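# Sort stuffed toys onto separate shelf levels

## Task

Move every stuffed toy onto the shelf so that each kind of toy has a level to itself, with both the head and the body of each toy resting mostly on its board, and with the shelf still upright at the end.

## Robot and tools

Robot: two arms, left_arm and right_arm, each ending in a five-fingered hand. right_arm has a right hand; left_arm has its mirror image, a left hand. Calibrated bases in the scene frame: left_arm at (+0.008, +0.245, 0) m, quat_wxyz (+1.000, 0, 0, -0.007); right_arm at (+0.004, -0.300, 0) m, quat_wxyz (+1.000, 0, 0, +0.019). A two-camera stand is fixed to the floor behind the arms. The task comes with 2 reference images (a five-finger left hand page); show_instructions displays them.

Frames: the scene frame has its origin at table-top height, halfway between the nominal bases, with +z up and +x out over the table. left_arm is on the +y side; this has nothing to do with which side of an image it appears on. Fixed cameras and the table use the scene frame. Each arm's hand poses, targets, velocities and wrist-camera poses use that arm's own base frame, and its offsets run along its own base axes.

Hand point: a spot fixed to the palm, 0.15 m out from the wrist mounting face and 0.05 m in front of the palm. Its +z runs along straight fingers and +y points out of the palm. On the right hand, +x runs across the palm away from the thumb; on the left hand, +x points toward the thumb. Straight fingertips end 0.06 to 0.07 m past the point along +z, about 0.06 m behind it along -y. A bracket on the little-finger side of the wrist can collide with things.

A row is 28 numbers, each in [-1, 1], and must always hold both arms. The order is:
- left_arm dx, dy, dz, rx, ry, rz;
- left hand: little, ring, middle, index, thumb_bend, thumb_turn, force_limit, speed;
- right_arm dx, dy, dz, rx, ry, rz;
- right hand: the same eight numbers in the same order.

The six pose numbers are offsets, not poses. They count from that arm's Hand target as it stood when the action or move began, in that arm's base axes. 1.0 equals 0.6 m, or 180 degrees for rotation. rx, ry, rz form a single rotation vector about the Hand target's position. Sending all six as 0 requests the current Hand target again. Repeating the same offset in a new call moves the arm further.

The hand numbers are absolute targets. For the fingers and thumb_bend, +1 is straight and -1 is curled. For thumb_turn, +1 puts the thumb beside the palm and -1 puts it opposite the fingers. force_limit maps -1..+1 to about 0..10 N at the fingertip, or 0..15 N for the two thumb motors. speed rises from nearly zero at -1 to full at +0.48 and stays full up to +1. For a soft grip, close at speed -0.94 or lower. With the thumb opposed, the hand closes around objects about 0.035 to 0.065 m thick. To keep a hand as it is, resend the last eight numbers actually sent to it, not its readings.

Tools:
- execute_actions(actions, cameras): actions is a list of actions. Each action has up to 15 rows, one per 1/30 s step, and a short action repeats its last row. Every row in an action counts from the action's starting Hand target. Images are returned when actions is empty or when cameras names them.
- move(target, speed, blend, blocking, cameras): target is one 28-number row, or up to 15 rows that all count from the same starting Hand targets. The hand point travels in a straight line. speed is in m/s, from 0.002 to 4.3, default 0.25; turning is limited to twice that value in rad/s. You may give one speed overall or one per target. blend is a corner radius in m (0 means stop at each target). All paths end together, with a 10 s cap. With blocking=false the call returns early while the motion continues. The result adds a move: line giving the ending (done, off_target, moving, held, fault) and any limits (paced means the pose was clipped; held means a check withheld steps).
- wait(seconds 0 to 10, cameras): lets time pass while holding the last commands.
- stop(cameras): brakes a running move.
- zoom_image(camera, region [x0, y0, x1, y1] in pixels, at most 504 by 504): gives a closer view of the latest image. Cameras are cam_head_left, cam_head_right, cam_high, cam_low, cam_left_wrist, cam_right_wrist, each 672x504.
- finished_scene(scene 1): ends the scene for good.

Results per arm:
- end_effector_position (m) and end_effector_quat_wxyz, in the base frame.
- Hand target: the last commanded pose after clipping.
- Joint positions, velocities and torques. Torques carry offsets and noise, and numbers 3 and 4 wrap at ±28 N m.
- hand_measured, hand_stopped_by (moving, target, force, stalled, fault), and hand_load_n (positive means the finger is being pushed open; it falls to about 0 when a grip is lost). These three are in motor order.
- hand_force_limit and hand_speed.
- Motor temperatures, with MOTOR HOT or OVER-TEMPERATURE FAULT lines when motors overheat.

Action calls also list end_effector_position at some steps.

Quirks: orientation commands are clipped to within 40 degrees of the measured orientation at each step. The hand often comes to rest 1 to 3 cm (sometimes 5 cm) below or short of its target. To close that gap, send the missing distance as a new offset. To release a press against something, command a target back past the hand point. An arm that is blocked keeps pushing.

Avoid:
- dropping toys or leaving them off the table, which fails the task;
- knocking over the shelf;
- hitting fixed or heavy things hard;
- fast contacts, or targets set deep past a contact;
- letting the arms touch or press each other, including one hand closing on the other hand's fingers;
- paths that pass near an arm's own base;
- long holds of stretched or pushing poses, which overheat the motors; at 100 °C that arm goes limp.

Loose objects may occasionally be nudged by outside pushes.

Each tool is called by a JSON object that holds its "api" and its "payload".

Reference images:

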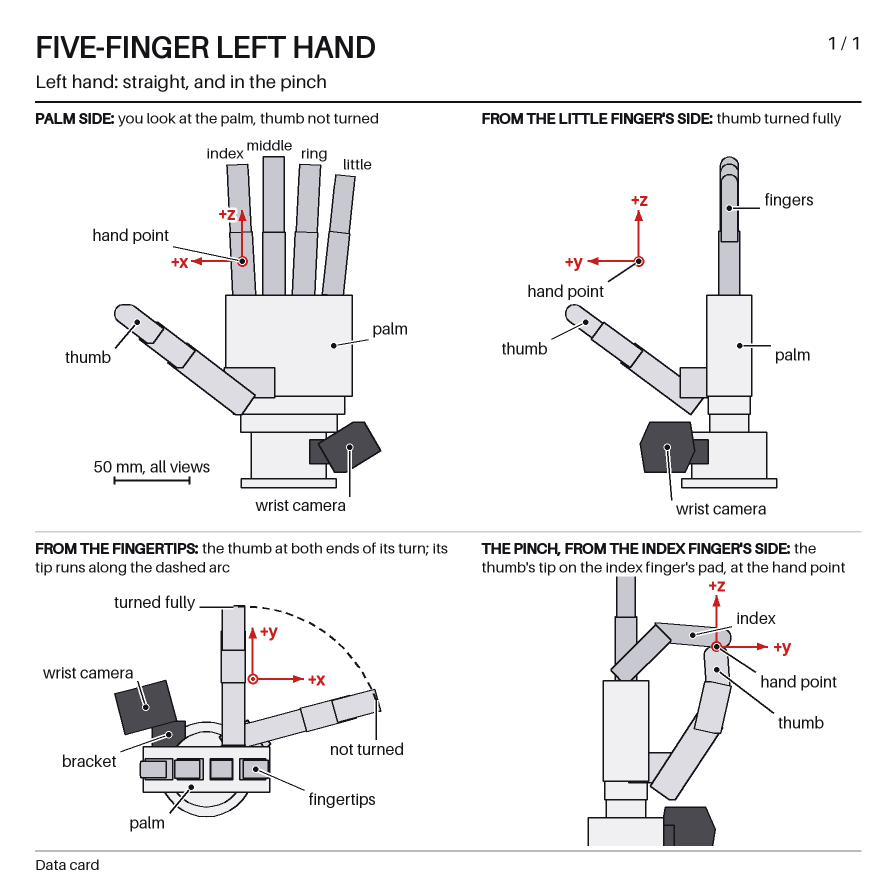

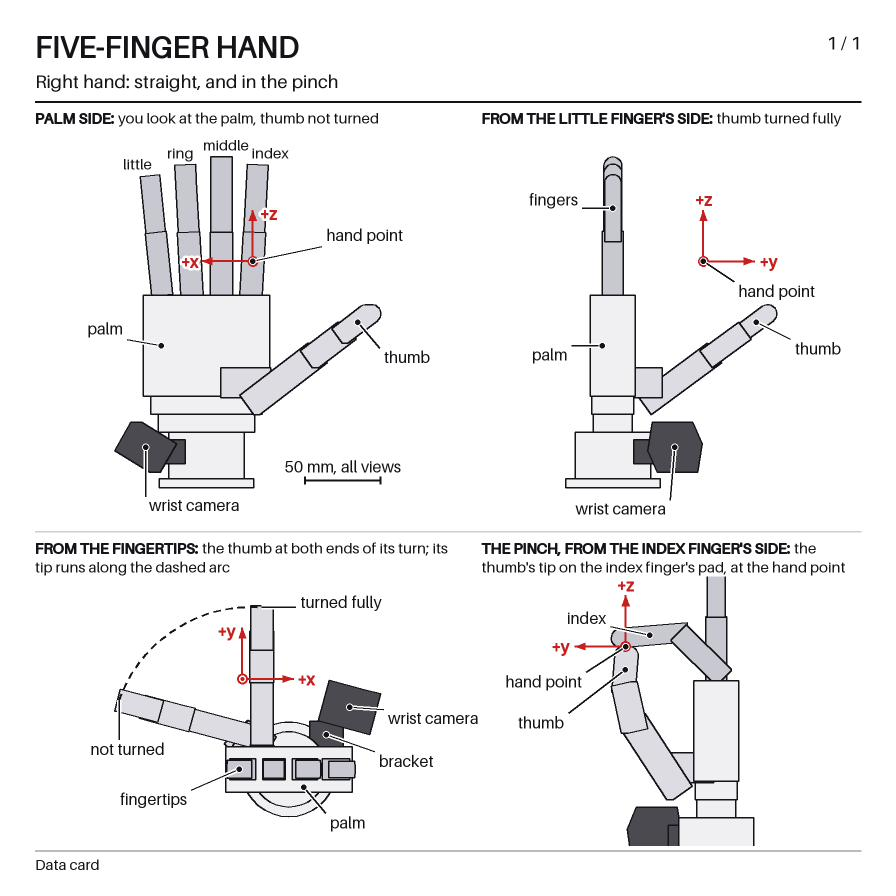

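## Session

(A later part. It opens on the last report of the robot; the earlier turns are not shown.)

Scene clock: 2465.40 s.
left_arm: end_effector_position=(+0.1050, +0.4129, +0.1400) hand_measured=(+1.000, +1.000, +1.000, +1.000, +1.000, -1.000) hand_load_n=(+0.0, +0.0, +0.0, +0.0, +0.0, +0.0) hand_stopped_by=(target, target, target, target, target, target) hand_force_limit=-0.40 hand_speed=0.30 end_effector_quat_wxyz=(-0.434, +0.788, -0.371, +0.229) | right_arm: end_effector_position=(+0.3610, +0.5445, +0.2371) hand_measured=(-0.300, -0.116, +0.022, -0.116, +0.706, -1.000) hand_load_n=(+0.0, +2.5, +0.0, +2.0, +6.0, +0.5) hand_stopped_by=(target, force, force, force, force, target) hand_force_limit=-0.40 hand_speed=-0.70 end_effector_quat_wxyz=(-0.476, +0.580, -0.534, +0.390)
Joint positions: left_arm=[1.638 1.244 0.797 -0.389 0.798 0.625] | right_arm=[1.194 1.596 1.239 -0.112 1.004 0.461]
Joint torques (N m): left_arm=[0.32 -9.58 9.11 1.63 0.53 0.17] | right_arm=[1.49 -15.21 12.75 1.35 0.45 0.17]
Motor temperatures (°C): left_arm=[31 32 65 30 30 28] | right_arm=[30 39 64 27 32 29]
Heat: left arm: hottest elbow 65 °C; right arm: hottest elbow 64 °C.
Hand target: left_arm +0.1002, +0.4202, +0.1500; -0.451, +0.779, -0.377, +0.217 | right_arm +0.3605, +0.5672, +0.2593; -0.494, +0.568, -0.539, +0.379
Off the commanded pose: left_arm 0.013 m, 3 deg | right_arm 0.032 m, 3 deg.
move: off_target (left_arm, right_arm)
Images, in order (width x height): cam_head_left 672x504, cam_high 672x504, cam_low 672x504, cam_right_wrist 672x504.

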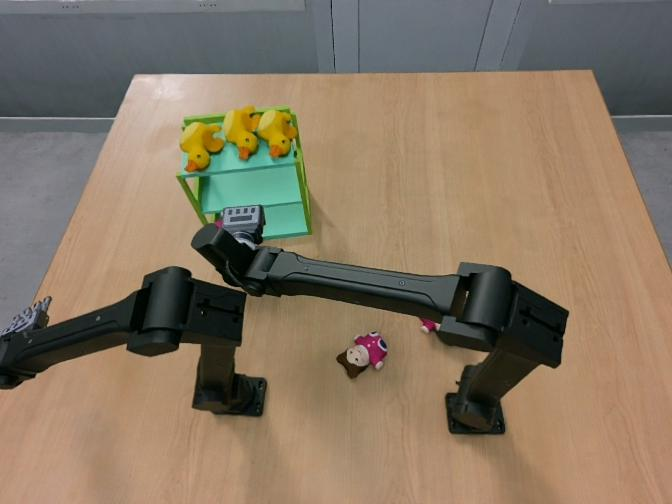

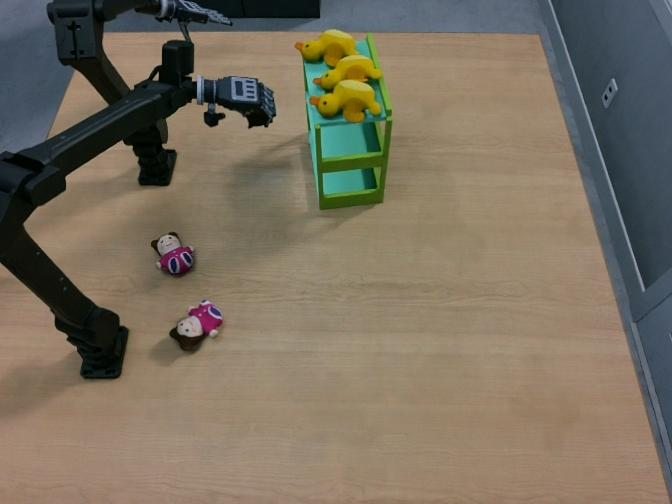

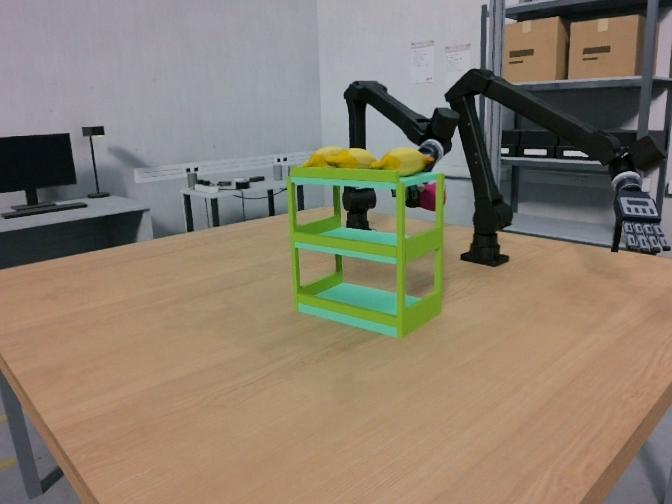

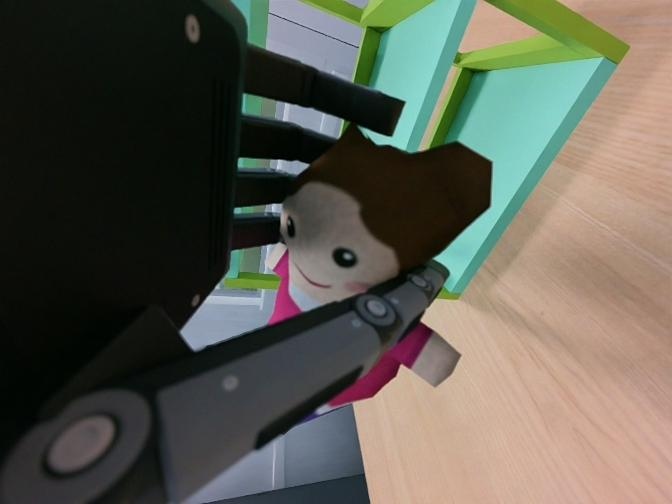

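{"api": "move", "payload": {"target": [0,0,0,0,0,0,1,1,1,1,1,-1,-0.4,0.3, 0.0,0.0,-0.063,0.032,0.0045,-0.008,-0.3,-0.3,-0.3,-0.3,-0.1,-1,-0.4,-0.7], "speed": 0.08, "cameras": ["cam_low","cam_high","cam_head_left","cam_right_wrist"]}}

{"api": "zoom_image", "payload": {"camera": "cam_low", "region": [370, 130, 460, 240]}}

{"api": "zoom_image", "payload": {"camera": "cam_head_left", "region": [160, 120, 340, 270]}}

Scene clock: 2543.67 s.
left_arm: end_effector_position=(+0.1050, +0.4129, +0.1400) hand_measured=(+1.000, +1.000, +1.000, +1.000, +1.000, -1.000) hand_load_n=(+0.0, +0.0, +0.0, +0.0, +0.0, +0.0) hand_stopped_by=(target, target, target, target, target, target) hand_force_limit=-0.40 hand_speed=0.30 end_effector_quat_wxyz=(-0.434, +0.788, -0.371, +0.229) | right_arm: end_effector_position=(+0.3646, +0.5591, +0.2263) hand_measured=(-0.300, -0.116, +0.022, -0.116, +0.706, -1.000) hand_load_n=(+0.0, +2.5, +0.0, +2.5, +6.5, +0.5) hand_stopped_by=(target, force, force, force, force, target) hand_force_limit=-0.40 hand_speed=-0.70 end_effector_quat_wxyz=(+0.506, -0.543, +0.565, -0.361)
Joint positions: left_arm=[1.638 1.244 0.797 -0.389 0.798 0.625] | right_arm=[1.194 1.629 1.223 -0.032 1.004 0.563]
Joint torques (N m): left_arm=[0.32 -9.58 9.11 1.62 0.53 0.16] | right_arm=[1.08 -14.8 8.31 2.59 0.38 0.2]
Motor temperatures (°C): left_arm=[31 32 62 30 30 28] | right_arm=[30 41 62 27 32 29]
Heat: left arm: hottest elbow 62 °C; right arm: hottest elbow 62 °C.
Hand target: left_arm +0.1002, +0.4202, +0.1500; -0.451, +0.779, -0.377, +0.217 | right_arm +0.3605, +0.5671, +0.2214; +0.513, -0.538, +0.568, -0.354
Off the commanded pose: left_arm 0.013 m, 3 deg | right_arm 0.010 m, 1 deg.
move: off_target (left_arm)
Images, in order (width x height): cam_head_left 672x504, cam_high 672x504, cam_low 672x504, cam_right_wrist 672x504.

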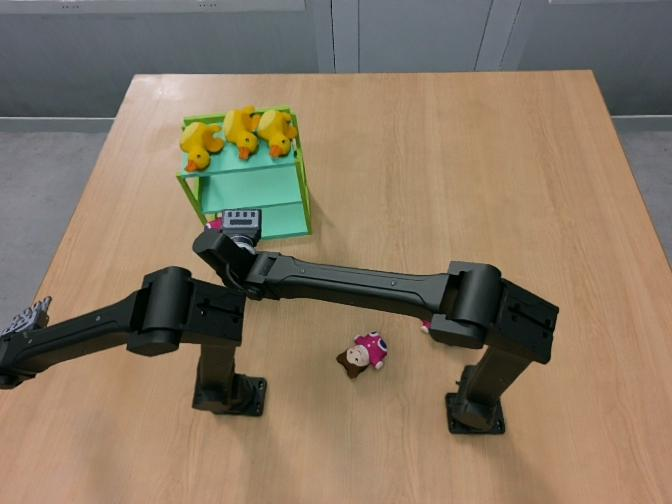

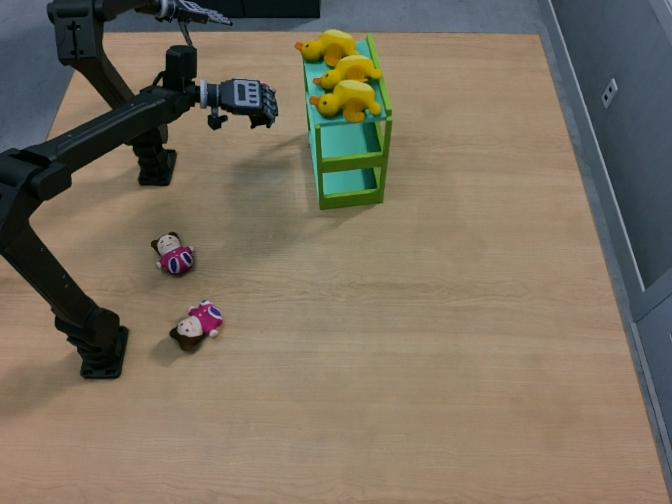

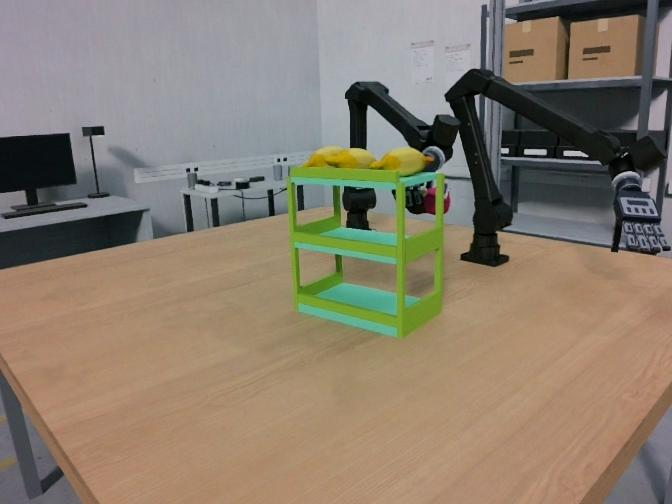

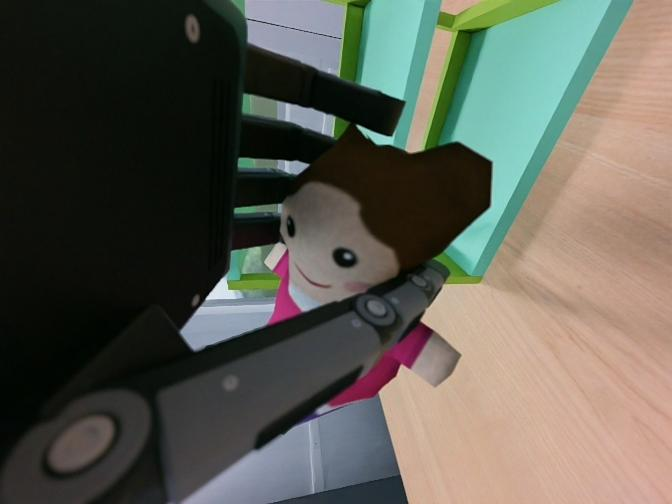

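Scaled by 4.582 from the camera's 672x504 image, which has a finer 960x720 frame.

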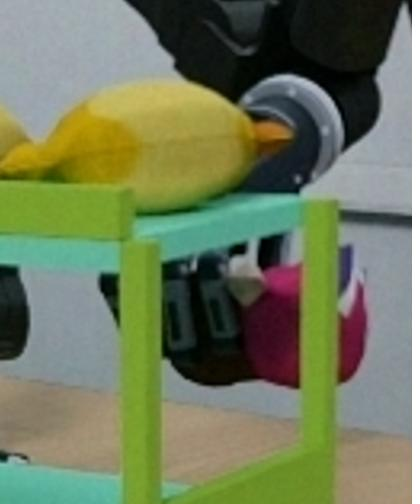

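Scaled by 2.800 from the camera's 672x504 image, which has a finer 960x720 frame.

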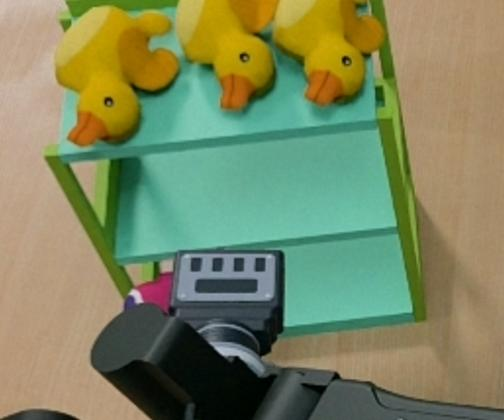

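{"api": "move", "payload": {"target": [0,0,0,0,0,0,1,1,1,1,1,-1,-0.4,0.3, 0.063,0.036,-0.038,0,0,0,-0.3,-0.3,-0.3,-0.3,-0.1,-1,-0.4,-0.7], "speed": 0.08, "cameras": ["cam_low","cam_high","cam_head_left","cam_right_wrist"]}}

{"api": "zoom_image", "payload": {"camera": "cam_low", "region": [370, 130, 460, 240]}}

{"api": "zoom_image", "payload": {"camera": "cam_head_left", "region": [160, 120, 340, 270]}}

Scene clock: 2562.67 s.
left_arm: end_effector_position=(+0.1050, +0.4129, +0.1400) hand_measured=(+1.000, +1.000, +1.000, +1.000, +1.000, -1.000) hand_load_n=(+0.0, +0.0, +0.0, +0.0, +0.0, +0.0) hand_stopped_by=(target, target, target, target, target, target) hand_force_limit=-0.40 hand_speed=0.30 end_effector_quat_wxyz=(-0.434, +0.788, -0.371, +0.229) | right_arm: end_effector_position=(+0.3831, +0.5711, +0.1717) hand_measured=(-0.300, -0.116, +0.022, -0.116, +0.706, -1.000) hand_load_n=(+0.0, +2.5, +0.0, +2.0, +6.0, +0.5) hand_stopped_by=(target, force, force, force, force, target) hand_force_limit=-0.40 hand_speed=-0.70 end_effector_quat_wxyz=(-0.492, +0.558, -0.564, +0.359)
Joint positions: left_arm=[1.638 1.244 0.797 -0.389 0.798 0.625] | right_arm=[1.166 1.734 1.228 0.036 0.964 0.556]
Joint torques (N m): left_arm=[0.44 -9.64 9.13 1.63 0.53 0.17] | right_arm=[-0.09 -16.67 12.04 2.67 0.22 -0.13]
Motor temperatures (°C): left_arm=[31 32 62 30 30 28] | right_arm=[30 41 60 27 32 29]
Heat: left arm: hottest elbow 62 °C; right arm: hottest elbow 60 °C.
Hand target: left_arm +0.1002, +0.4202, +0.1500; -0.451, +0.779, -0.377, +0.217 | right_arm +0.3983, +0.5887, +0.1987; -0.513, +0.538, -0.568, +0.354
Off the commanded pose: left_arm 0.013 m, 3 deg | right_arm 0.036 m, 3 deg.
move: off_target (left_arm, right_arm)
Images, in order (width x height): cam_head_left 672x504, cam_high 672x504, cam_low 672x504, cam_right_wrist 672x504.

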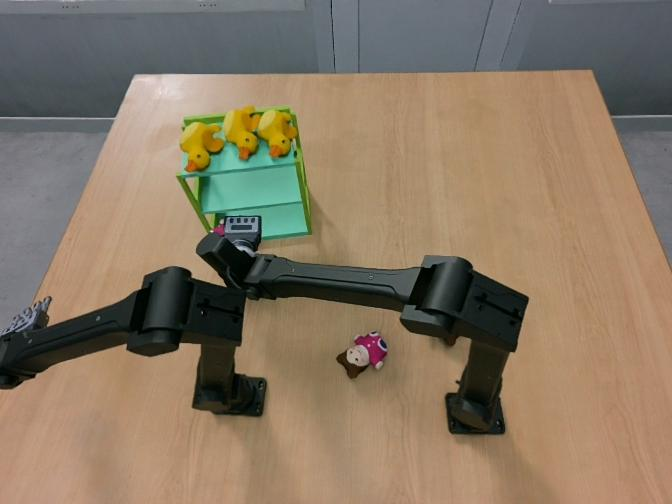

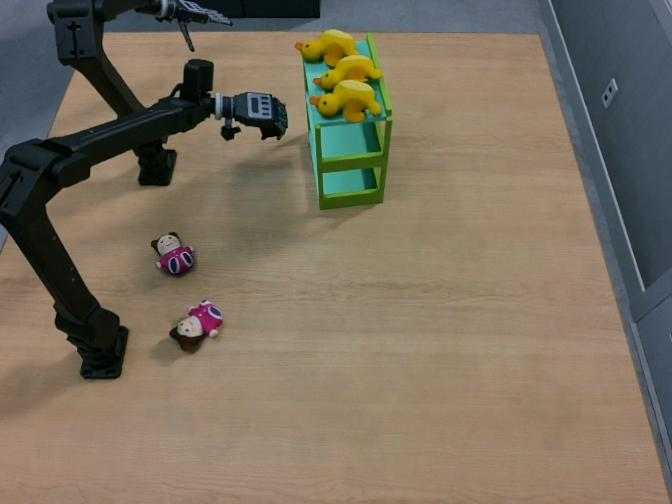

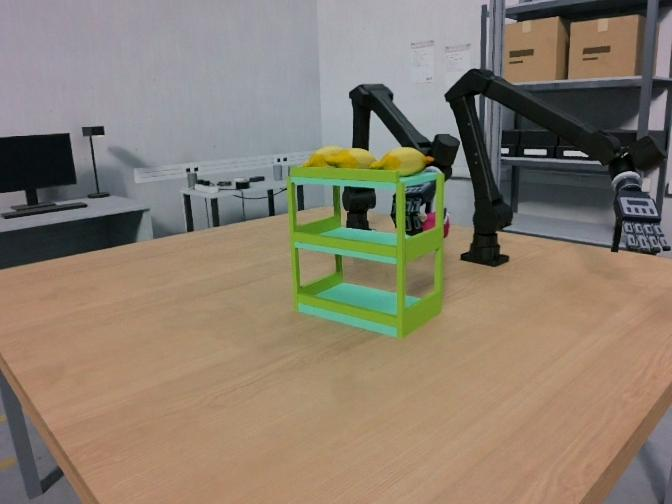

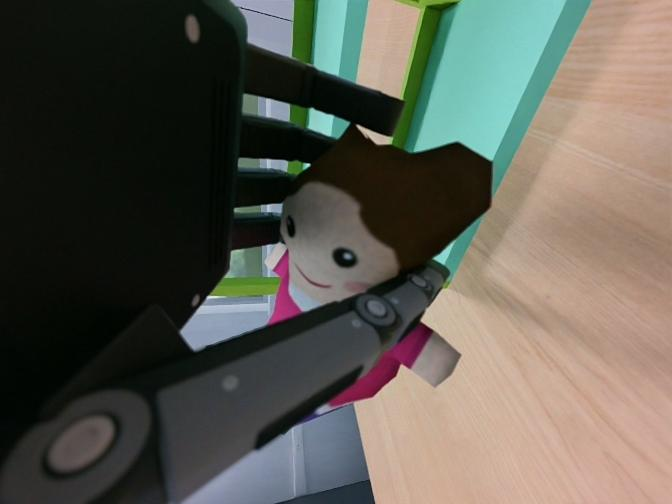

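Scaled by 4.582 from the camera's 672x504 image, which has a finer 960x720 frame.

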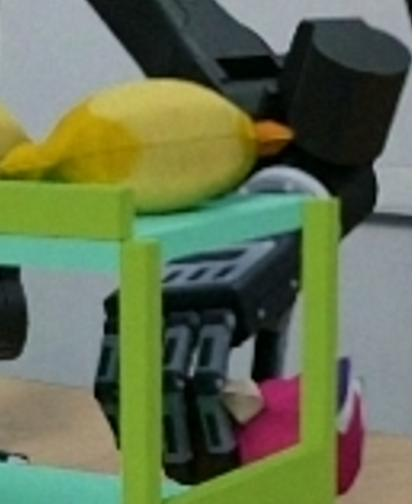

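Scaled by 2.800 from the camera's 672x504 image, which has a finer 960x720 frame.

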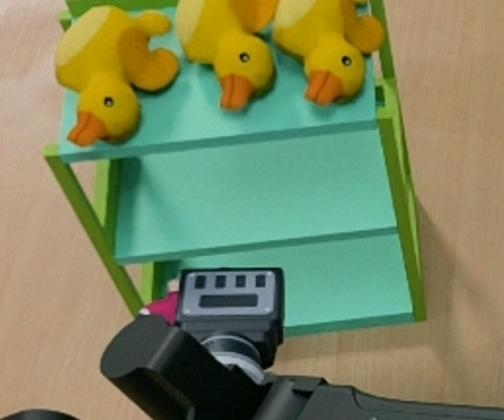

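{"api": "move", "payload": {"target": [0,0,0,0,0,0,1,1,1,1,1,-1,-0.4,0.3, 0.02,0.013,0.055,0,0,0,-0.3,-0.3,-0.3,-0.3,-0.1,-1,-0.4,-0.7], "speed": 0.08, "cameras": ["cam_low","cam_high","cam_head_left"]}}

{"api": "zoom_image", "payload": {"camera": "cam_low", "region": [370, 130, 460, 240]}}

{"api": "zoom_image", "payload": {"camera": "cam_head_left", "region": [160, 120, 340, 270]}}

Scene clock: 2580.30 s.
left_arm: end_effector_position=(+0.1050, +0.4129, +0.1400) hand_measured=(+1.000, +1.000, +1.000, +1.000, +1.000, -1.000) hand_load_n=(+0.0, +0.0, -0.5, +0.0, +0.0, +0.0) hand_stopped_by=(target, target, target, target, target, target) hand_force_limit=-0.40 hand_speed=0.30 end_effector_quat_wxyz=(-0.434, +0.788, -0.371, +0.229) | right_arm: end_effector_position=(+0.3960, +0.5876, +0.2093) hand_measured=(-0.300, -0.116, +0.022, -0.116, +0.706, -1.000) hand_load_n=(+0.0, +2.5, +0.0, +2.0, +6.0, +0.5) hand_stopped_by=(target, force, force, force, force, target) hand_force_limit=-0.40 hand_speed=-0.70 end_effector_quat_wxyz=(-0.504, +0.549, -0.565, +0.353)
Joint positions: left_arm=[1.638 1.244 0.797 -0.389 0.798 0.625] | right_arm=[1.155 1.734 1.318 -0.013 0.951 0.545]
Joint torques (N m): left_arm=[0.32 -9.64 9.11 1.61 0.53 0.16] | right_arm=[-1.2 -17.79 12.23 1.5 0.19 -0.15]
Motor temperatures (°C): left_arm=[31 32 61 30 30 28] | right_arm=[30 40 61 27 32 29]
Heat: left arm: hottest elbow 61 °C; right arm: hottest elbow 61 °C.
Hand target: left_arm +0.1002, +0.4202, +0.1500; -0.451, +0.779, -0.377, +0.217 | right_arm +0.4102, +0.5967, +0.2318; -0.513, +0.538, -0.568, +0.353
Off the commanded pose: left_arm 0.013 m, 3 deg | right_arm 0.028 m, 2 deg.
move: off_target (left_arm, right_arm)
Images, in order (width x height): cam_head_left 672x504, cam_high 672x504, cam_low 672x504.

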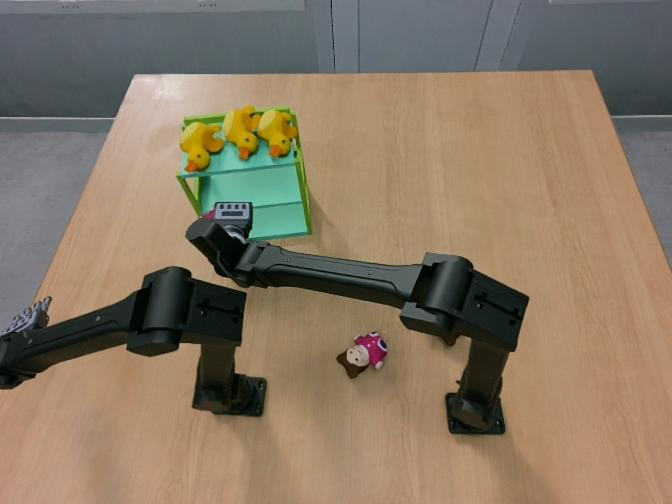

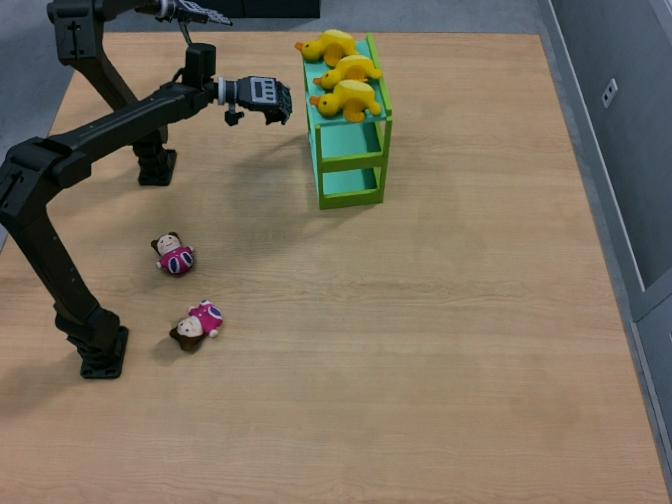

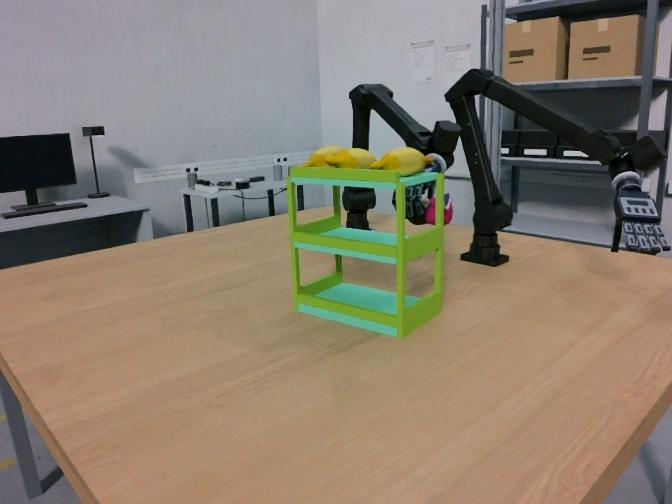

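Scaled by 4.582 from the camera's 672x504 image, which has a finer 960x720 frame.

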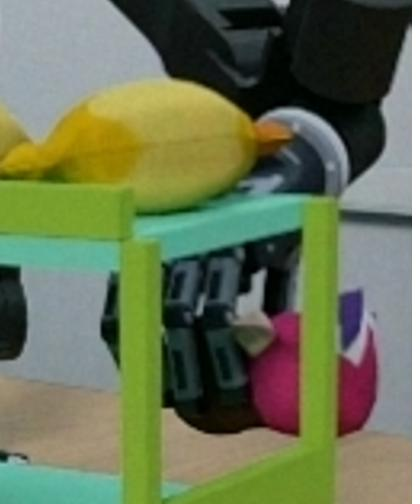

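Scaled by 2.800 from the camera's 672x504 image, which has a finer 960x720 frame.

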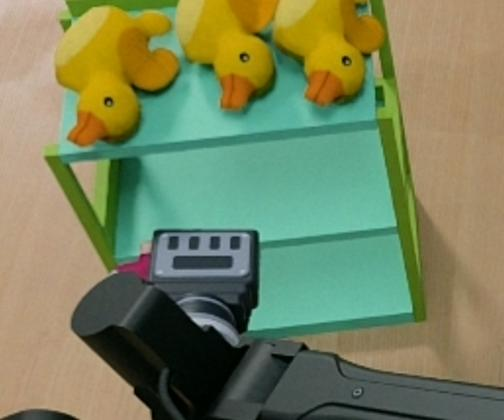

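{"api": "move", "payload": {"target": [0,0,0,0,0,0,1,1,1,1,1,-1,-0.4,0.3, 0.037,0.001,-0.012,0,0,0,-0.3,-0.3,-0.3,-0.3,-0.1,-1,-0.4,-0.7], "speed": 0.06, "cameras": ["cam_low","cam_high","cam_head_left"]}}

{"api": "zoom_image", "payload": {"camera": "cam_low", "region": [370, 130, 460, 240]}}

{"api": "zoom_image", "payload": {"camera": "cam_head_left", "region": [160, 120, 340, 270]}}

Scene clock: 2595.03 s.
left_arm: end_effector_position=(+0.1050, +0.4129, +0.1400) hand_measured=(+1.000, +1.000, +1.000, +1.000, +1.000, -1.000) hand_load_n=(+0.0, +0.0, +0.0, +0.0, +0.0, +0.0) hand_stopped_by=(target, target, target, target, target, target) hand_force_limit=-0.40 hand_speed=0.30 end_effector_quat_wxyz=(-0.434, +0.788, -0.371, +0.229) | right_arm: end_effector_position=(+0.4169, +0.5812, +0.1994) hand_measured=(-0.300, -0.116, +0.022, -0.116, +0.706, -1.000) hand_load_n=(+0.5, +2.5, +0.0, +2.0, +6.0, +0.5) hand_stopped_by=(target, force, force, force, force, target) hand_force_limit=-0.40 hand_speed=-0.70 end_effector_quat_wxyz=(-0.494, +0.555, -0.566, +0.357)
Joint positions: left_arm=[1.638 1.244 0.797 -0.389 0.798 0.625] | right_arm=[1.118 1.755 1.33 -0.013 0.92 0.525]
Joint torques (N m): left_arm=[0.32 -9.58 9.13 1.62 0.53 0.17] | right_arm=[-0.21 -17.67 12.51 2.39 0.19 -0.12]
Motor temperatures (°C): left_arm=[31 32 61 30 30 28] | right_arm=[30 39 61 27 32 29]
Heat: left arm: hottest elbow 61 °C; right arm: hottest elbow 61 °C.
Hand target: left_arm +0.1002, +0.4202, +0.1500; -0.451, +0.779, -0.377, +0.217 | right_arm +0.4324, +0.5971, +0.2245; -0.513, +0.538, -0.568, +0.354
Off the commanded pose: left_arm 0.013 m, 3 deg | right_arm 0.034 m, 3 deg.
move: off_target (left_arm, right_arm)
Images, in order (width x height): cam_head_left 672x504, cam_high 672x504, cam_low 672x504.

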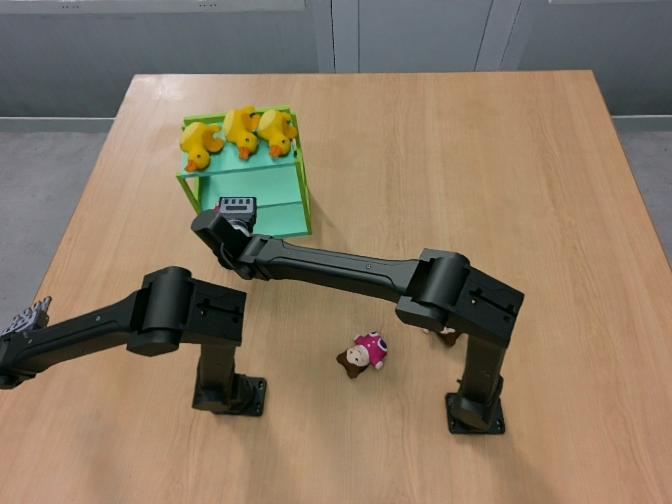

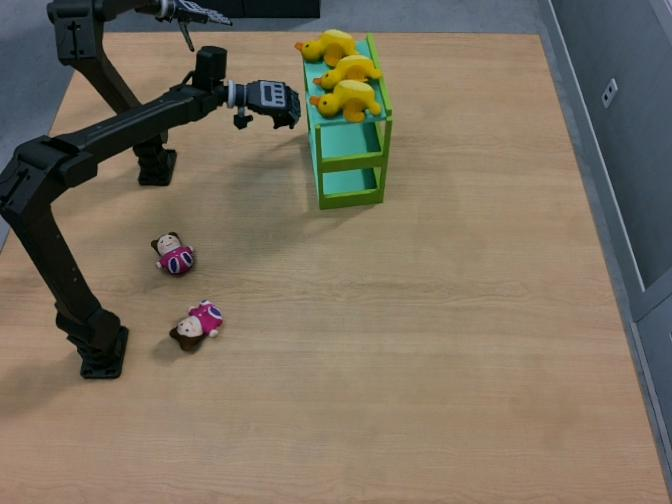

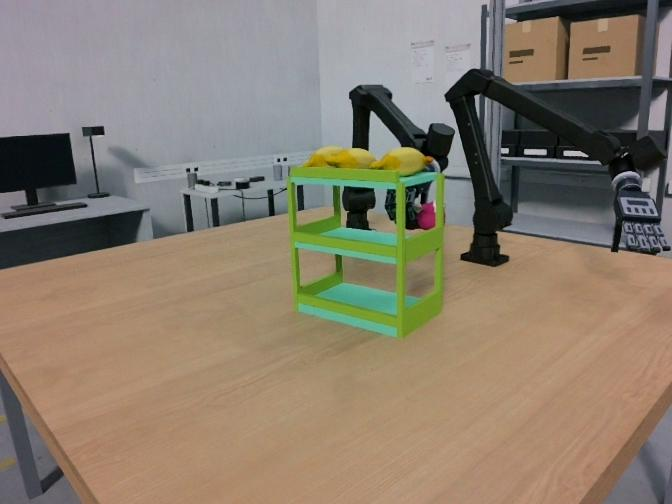

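Scaled by 4.582 from the camera's 672x504 image, which has a finer 960x720 frame.

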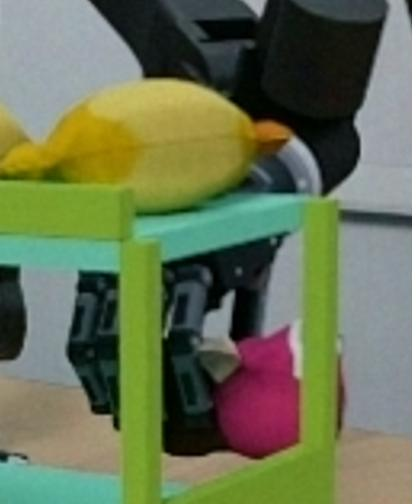

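Scaled by 2.800 from the camera's 672x504 image, which has a finer 960x720 frame.

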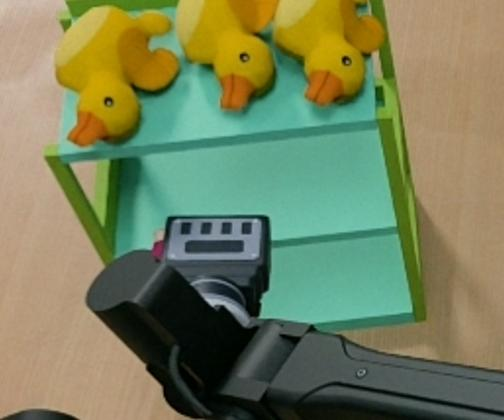

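{"api": "move", "payload": {"target": [0,0,0,0,0,0,1,1,1,1,1,-1,-0.4,0.3, 0.064,0.018,0.0,0,0,0,-0.3,-0.3,-0.3,-0.3,-0.1,-1,-0.4,-0.7], "speed": 0.05, "cameras": ["cam_low","cam_high","cam_head_left","cam_right_wrist"]}}

{"api": "zoom_image", "payload": {"camera": "cam_low", "region": [370, 130, 460, 240]}}

{"api": "zoom_image", "payload": {"camera": "cam_head_left", "region": [160, 120, 340, 270]}}

Scene clock: 2604.00 s.
left_arm: end_effector_position=(+0.1050, +0.4129, +0.1400) hand_measured=(+1.000, +1.000, +1.000, +1.000, +1.000, -1.000) hand_load_n=(+0.0, +0.0, +0.0, +0.5, +0.0, +0.0) hand_stopped_by=(target, target, target, target, target, target) hand_force_limit=-0.40 hand_speed=0.30 end_effector_quat_wxyz=(-0.434, +0.788, -0.371, +0.229) | right_arm: end_effector_position=(+0.4529, +0.5944, +0.2008) hand_measured=(-0.300, -0.116, +0.022, -0.116, +0.706, -1.000) hand_load_n=(+0.0, +2.5, +0.0, +2.0, +6.0, +0.5) hand_stopped_by=(target, force, force, force, force, target) hand_force_limit=-0.40 hand_speed=-0.70 end_effector_quat_wxyz=(-0.496, +0.555, -0.566, +0.355)
Joint positions: left_arm=[1.638 1.244 0.797 -0.389 0.798 0.625] | right_arm=[1.073 1.819 1.42 -0.013 0.876 0.498]
Joint torques (N m): left_arm=[0.32 -9.58 9.11 1.65 0.54 0.17] | right_arm=[-0.44 -18.78 12.82 2.29 0.16 -0.11]
Motor temperatures (°C): left_arm=[31 32 61 30 30 28] | right_arm=[30 41 62 27 32 29]
Heat: left arm: hottest elbow 61 °C; right arm: hottest elbow 62 °C.
Hand target: left_arm +0.1002, +0.4202, +0.1500; -0.451, +0.779, -0.377, +0.217 | right_arm +0.4708, +0.6080, +0.2244; -0.513, +0.538, -0.568, +0.354
Off the commanded pose: left_arm 0.013 m, 3 deg | right_arm 0.033 m, 3 deg.
move: off_target (left_arm, right_arm)
Images, in order (width x height): cam_head_left 672x504, cam_high 672x504, cam_low 672x504, cam_right_wrist 672x504.

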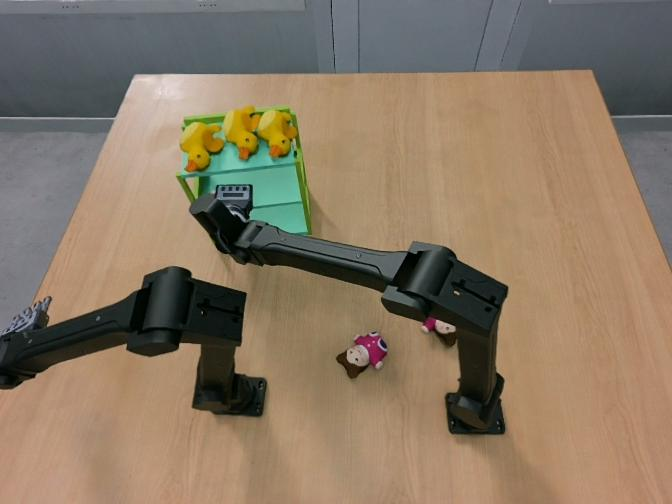

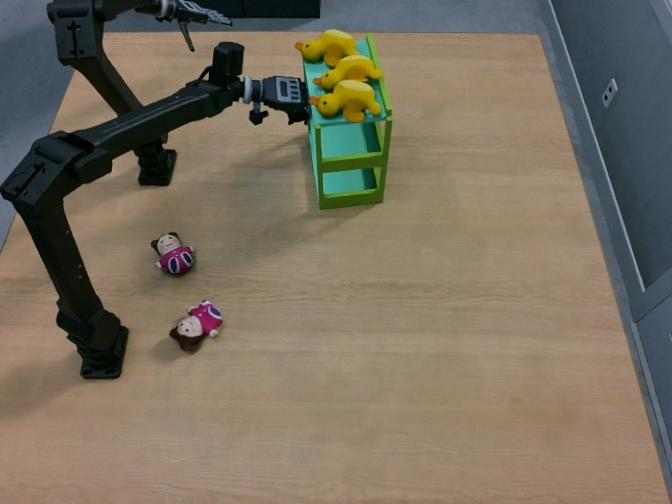

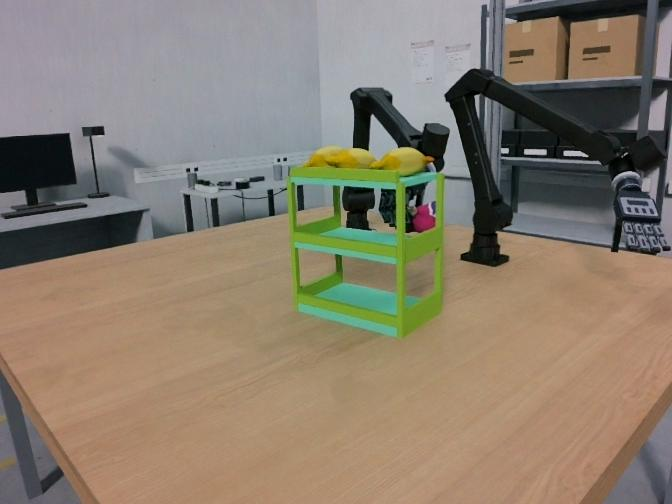

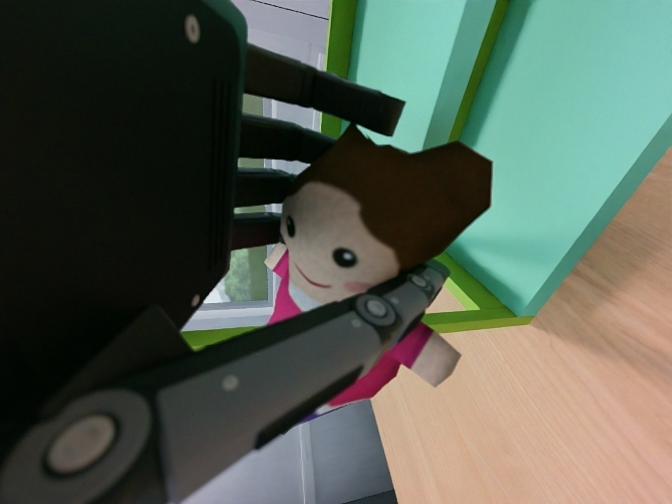

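Scaled by 4.582 from the camera's 672x504 image, which has a finer 960x720 frame.

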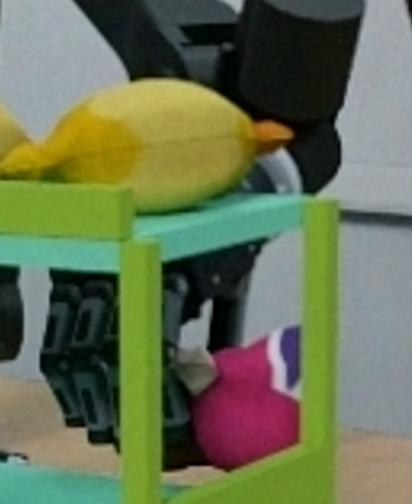

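Scaled by 2.800 from the camera's 672x504 image, which has a finer 960x720 frame.

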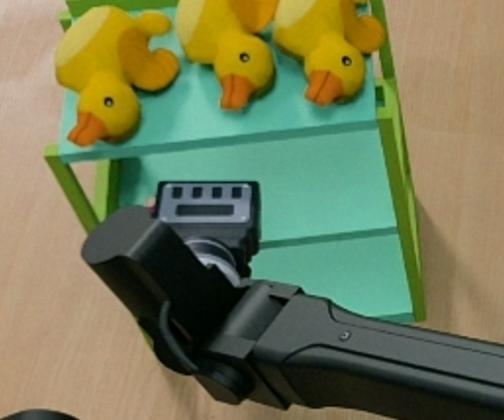

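{"api": "move", "payload": {"target": [0,0,0,0,0,0,1,1,1,1,1,-1,-0.4,0.3, 0.0,0.0,-0.017,0,0,0,-0.3,-0.3,-0.3,-0.3,-0.1,-1,-0.4,-0.7], "speed": 0.03, "cameras": ["cam_low"]}}

{"api": "zoom_image", "payload": {"camera": "cam_low", "region": [370, 130, 460, 240]}}

Scene clock: 2613.07 s.
left_arm: end_effector_position=(+0.1050, +0.4129, +0.1400) hand_measured=(+1.000, +1.000, +1.000, +1.000, +1.000, -1.000) hand_load_n=(+0.0, +0.0, +0.0, +0.0, +0.0, +0.0) hand_stopped_by=(target, target, target, target, target, target) hand_force_limit=-0.40 hand_speed=0.30 end_effector_quat_wxyz=(-0.434, +0.788, -0.371, +0.229) | right_arm: end_effector_position=(+0.4542, +0.5967, +0.1951) hand_measured=(-0.300, -0.116, +0.022, -0.116, +0.706, -1.000) hand_load_n=(+0.0, +2.5, +0.0, +2.0, +6.0, +0.5) hand_stopped_by=(target, force, force, force, force, target) hand_force_limit=-0.40 hand_speed=-0.70 end_effector_quat_wxyz=(-0.496, +0.555, -0.566, +0.355)
Joint positions: left_arm=[1.638 1.244 0.797 -0.389 0.798 0.625] | right_arm=[1.073 1.831 1.42 0.001 0.875 0.498]
Joint torques (N m): left_arm=[0.38 -9.52 9.1 1.62 0.53 0.17] | right_arm=[-0.67 -18.49 11.9 2.86 0.14 -0.11]
Motor temperatures (°C): left_arm=[31 32 61 30 30 28] | right_arm=[30 41 62 27 32 29]
Heat: left arm: hottest elbow 61 °C; right arm: hottest elbow 62 °C.
Hand target: left_arm +0.1002, +0.4202, +0.1500; -0.451, +0.779, -0.377, +0.217 | right_arm +0.4708, +0.6080, +0.2142; -0.513, +0.538, -0.568, +0.353
Off the commanded pose: left_arm 0.013 m, 3 deg | right_arm 0.028 m, 3 deg.
move: off_target (left_arm, right_arm)
Images, in order (width x height): cam_low 672x504.

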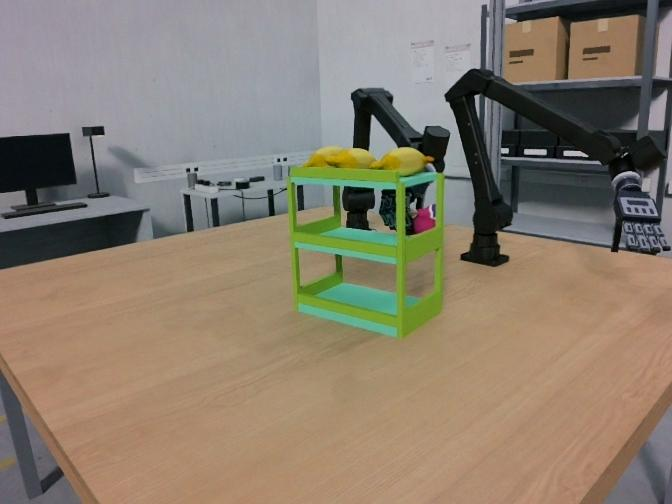

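Scaled by 4.582 from the camera's 672x504 image, which has a finer 960x720 frame.

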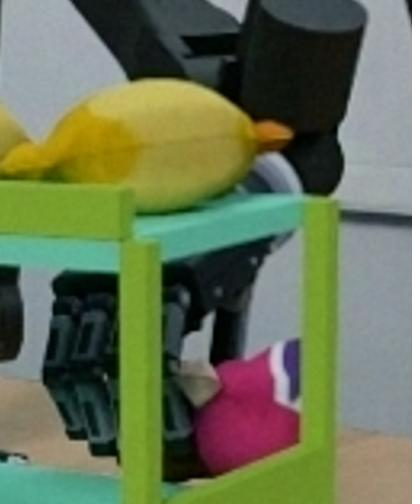

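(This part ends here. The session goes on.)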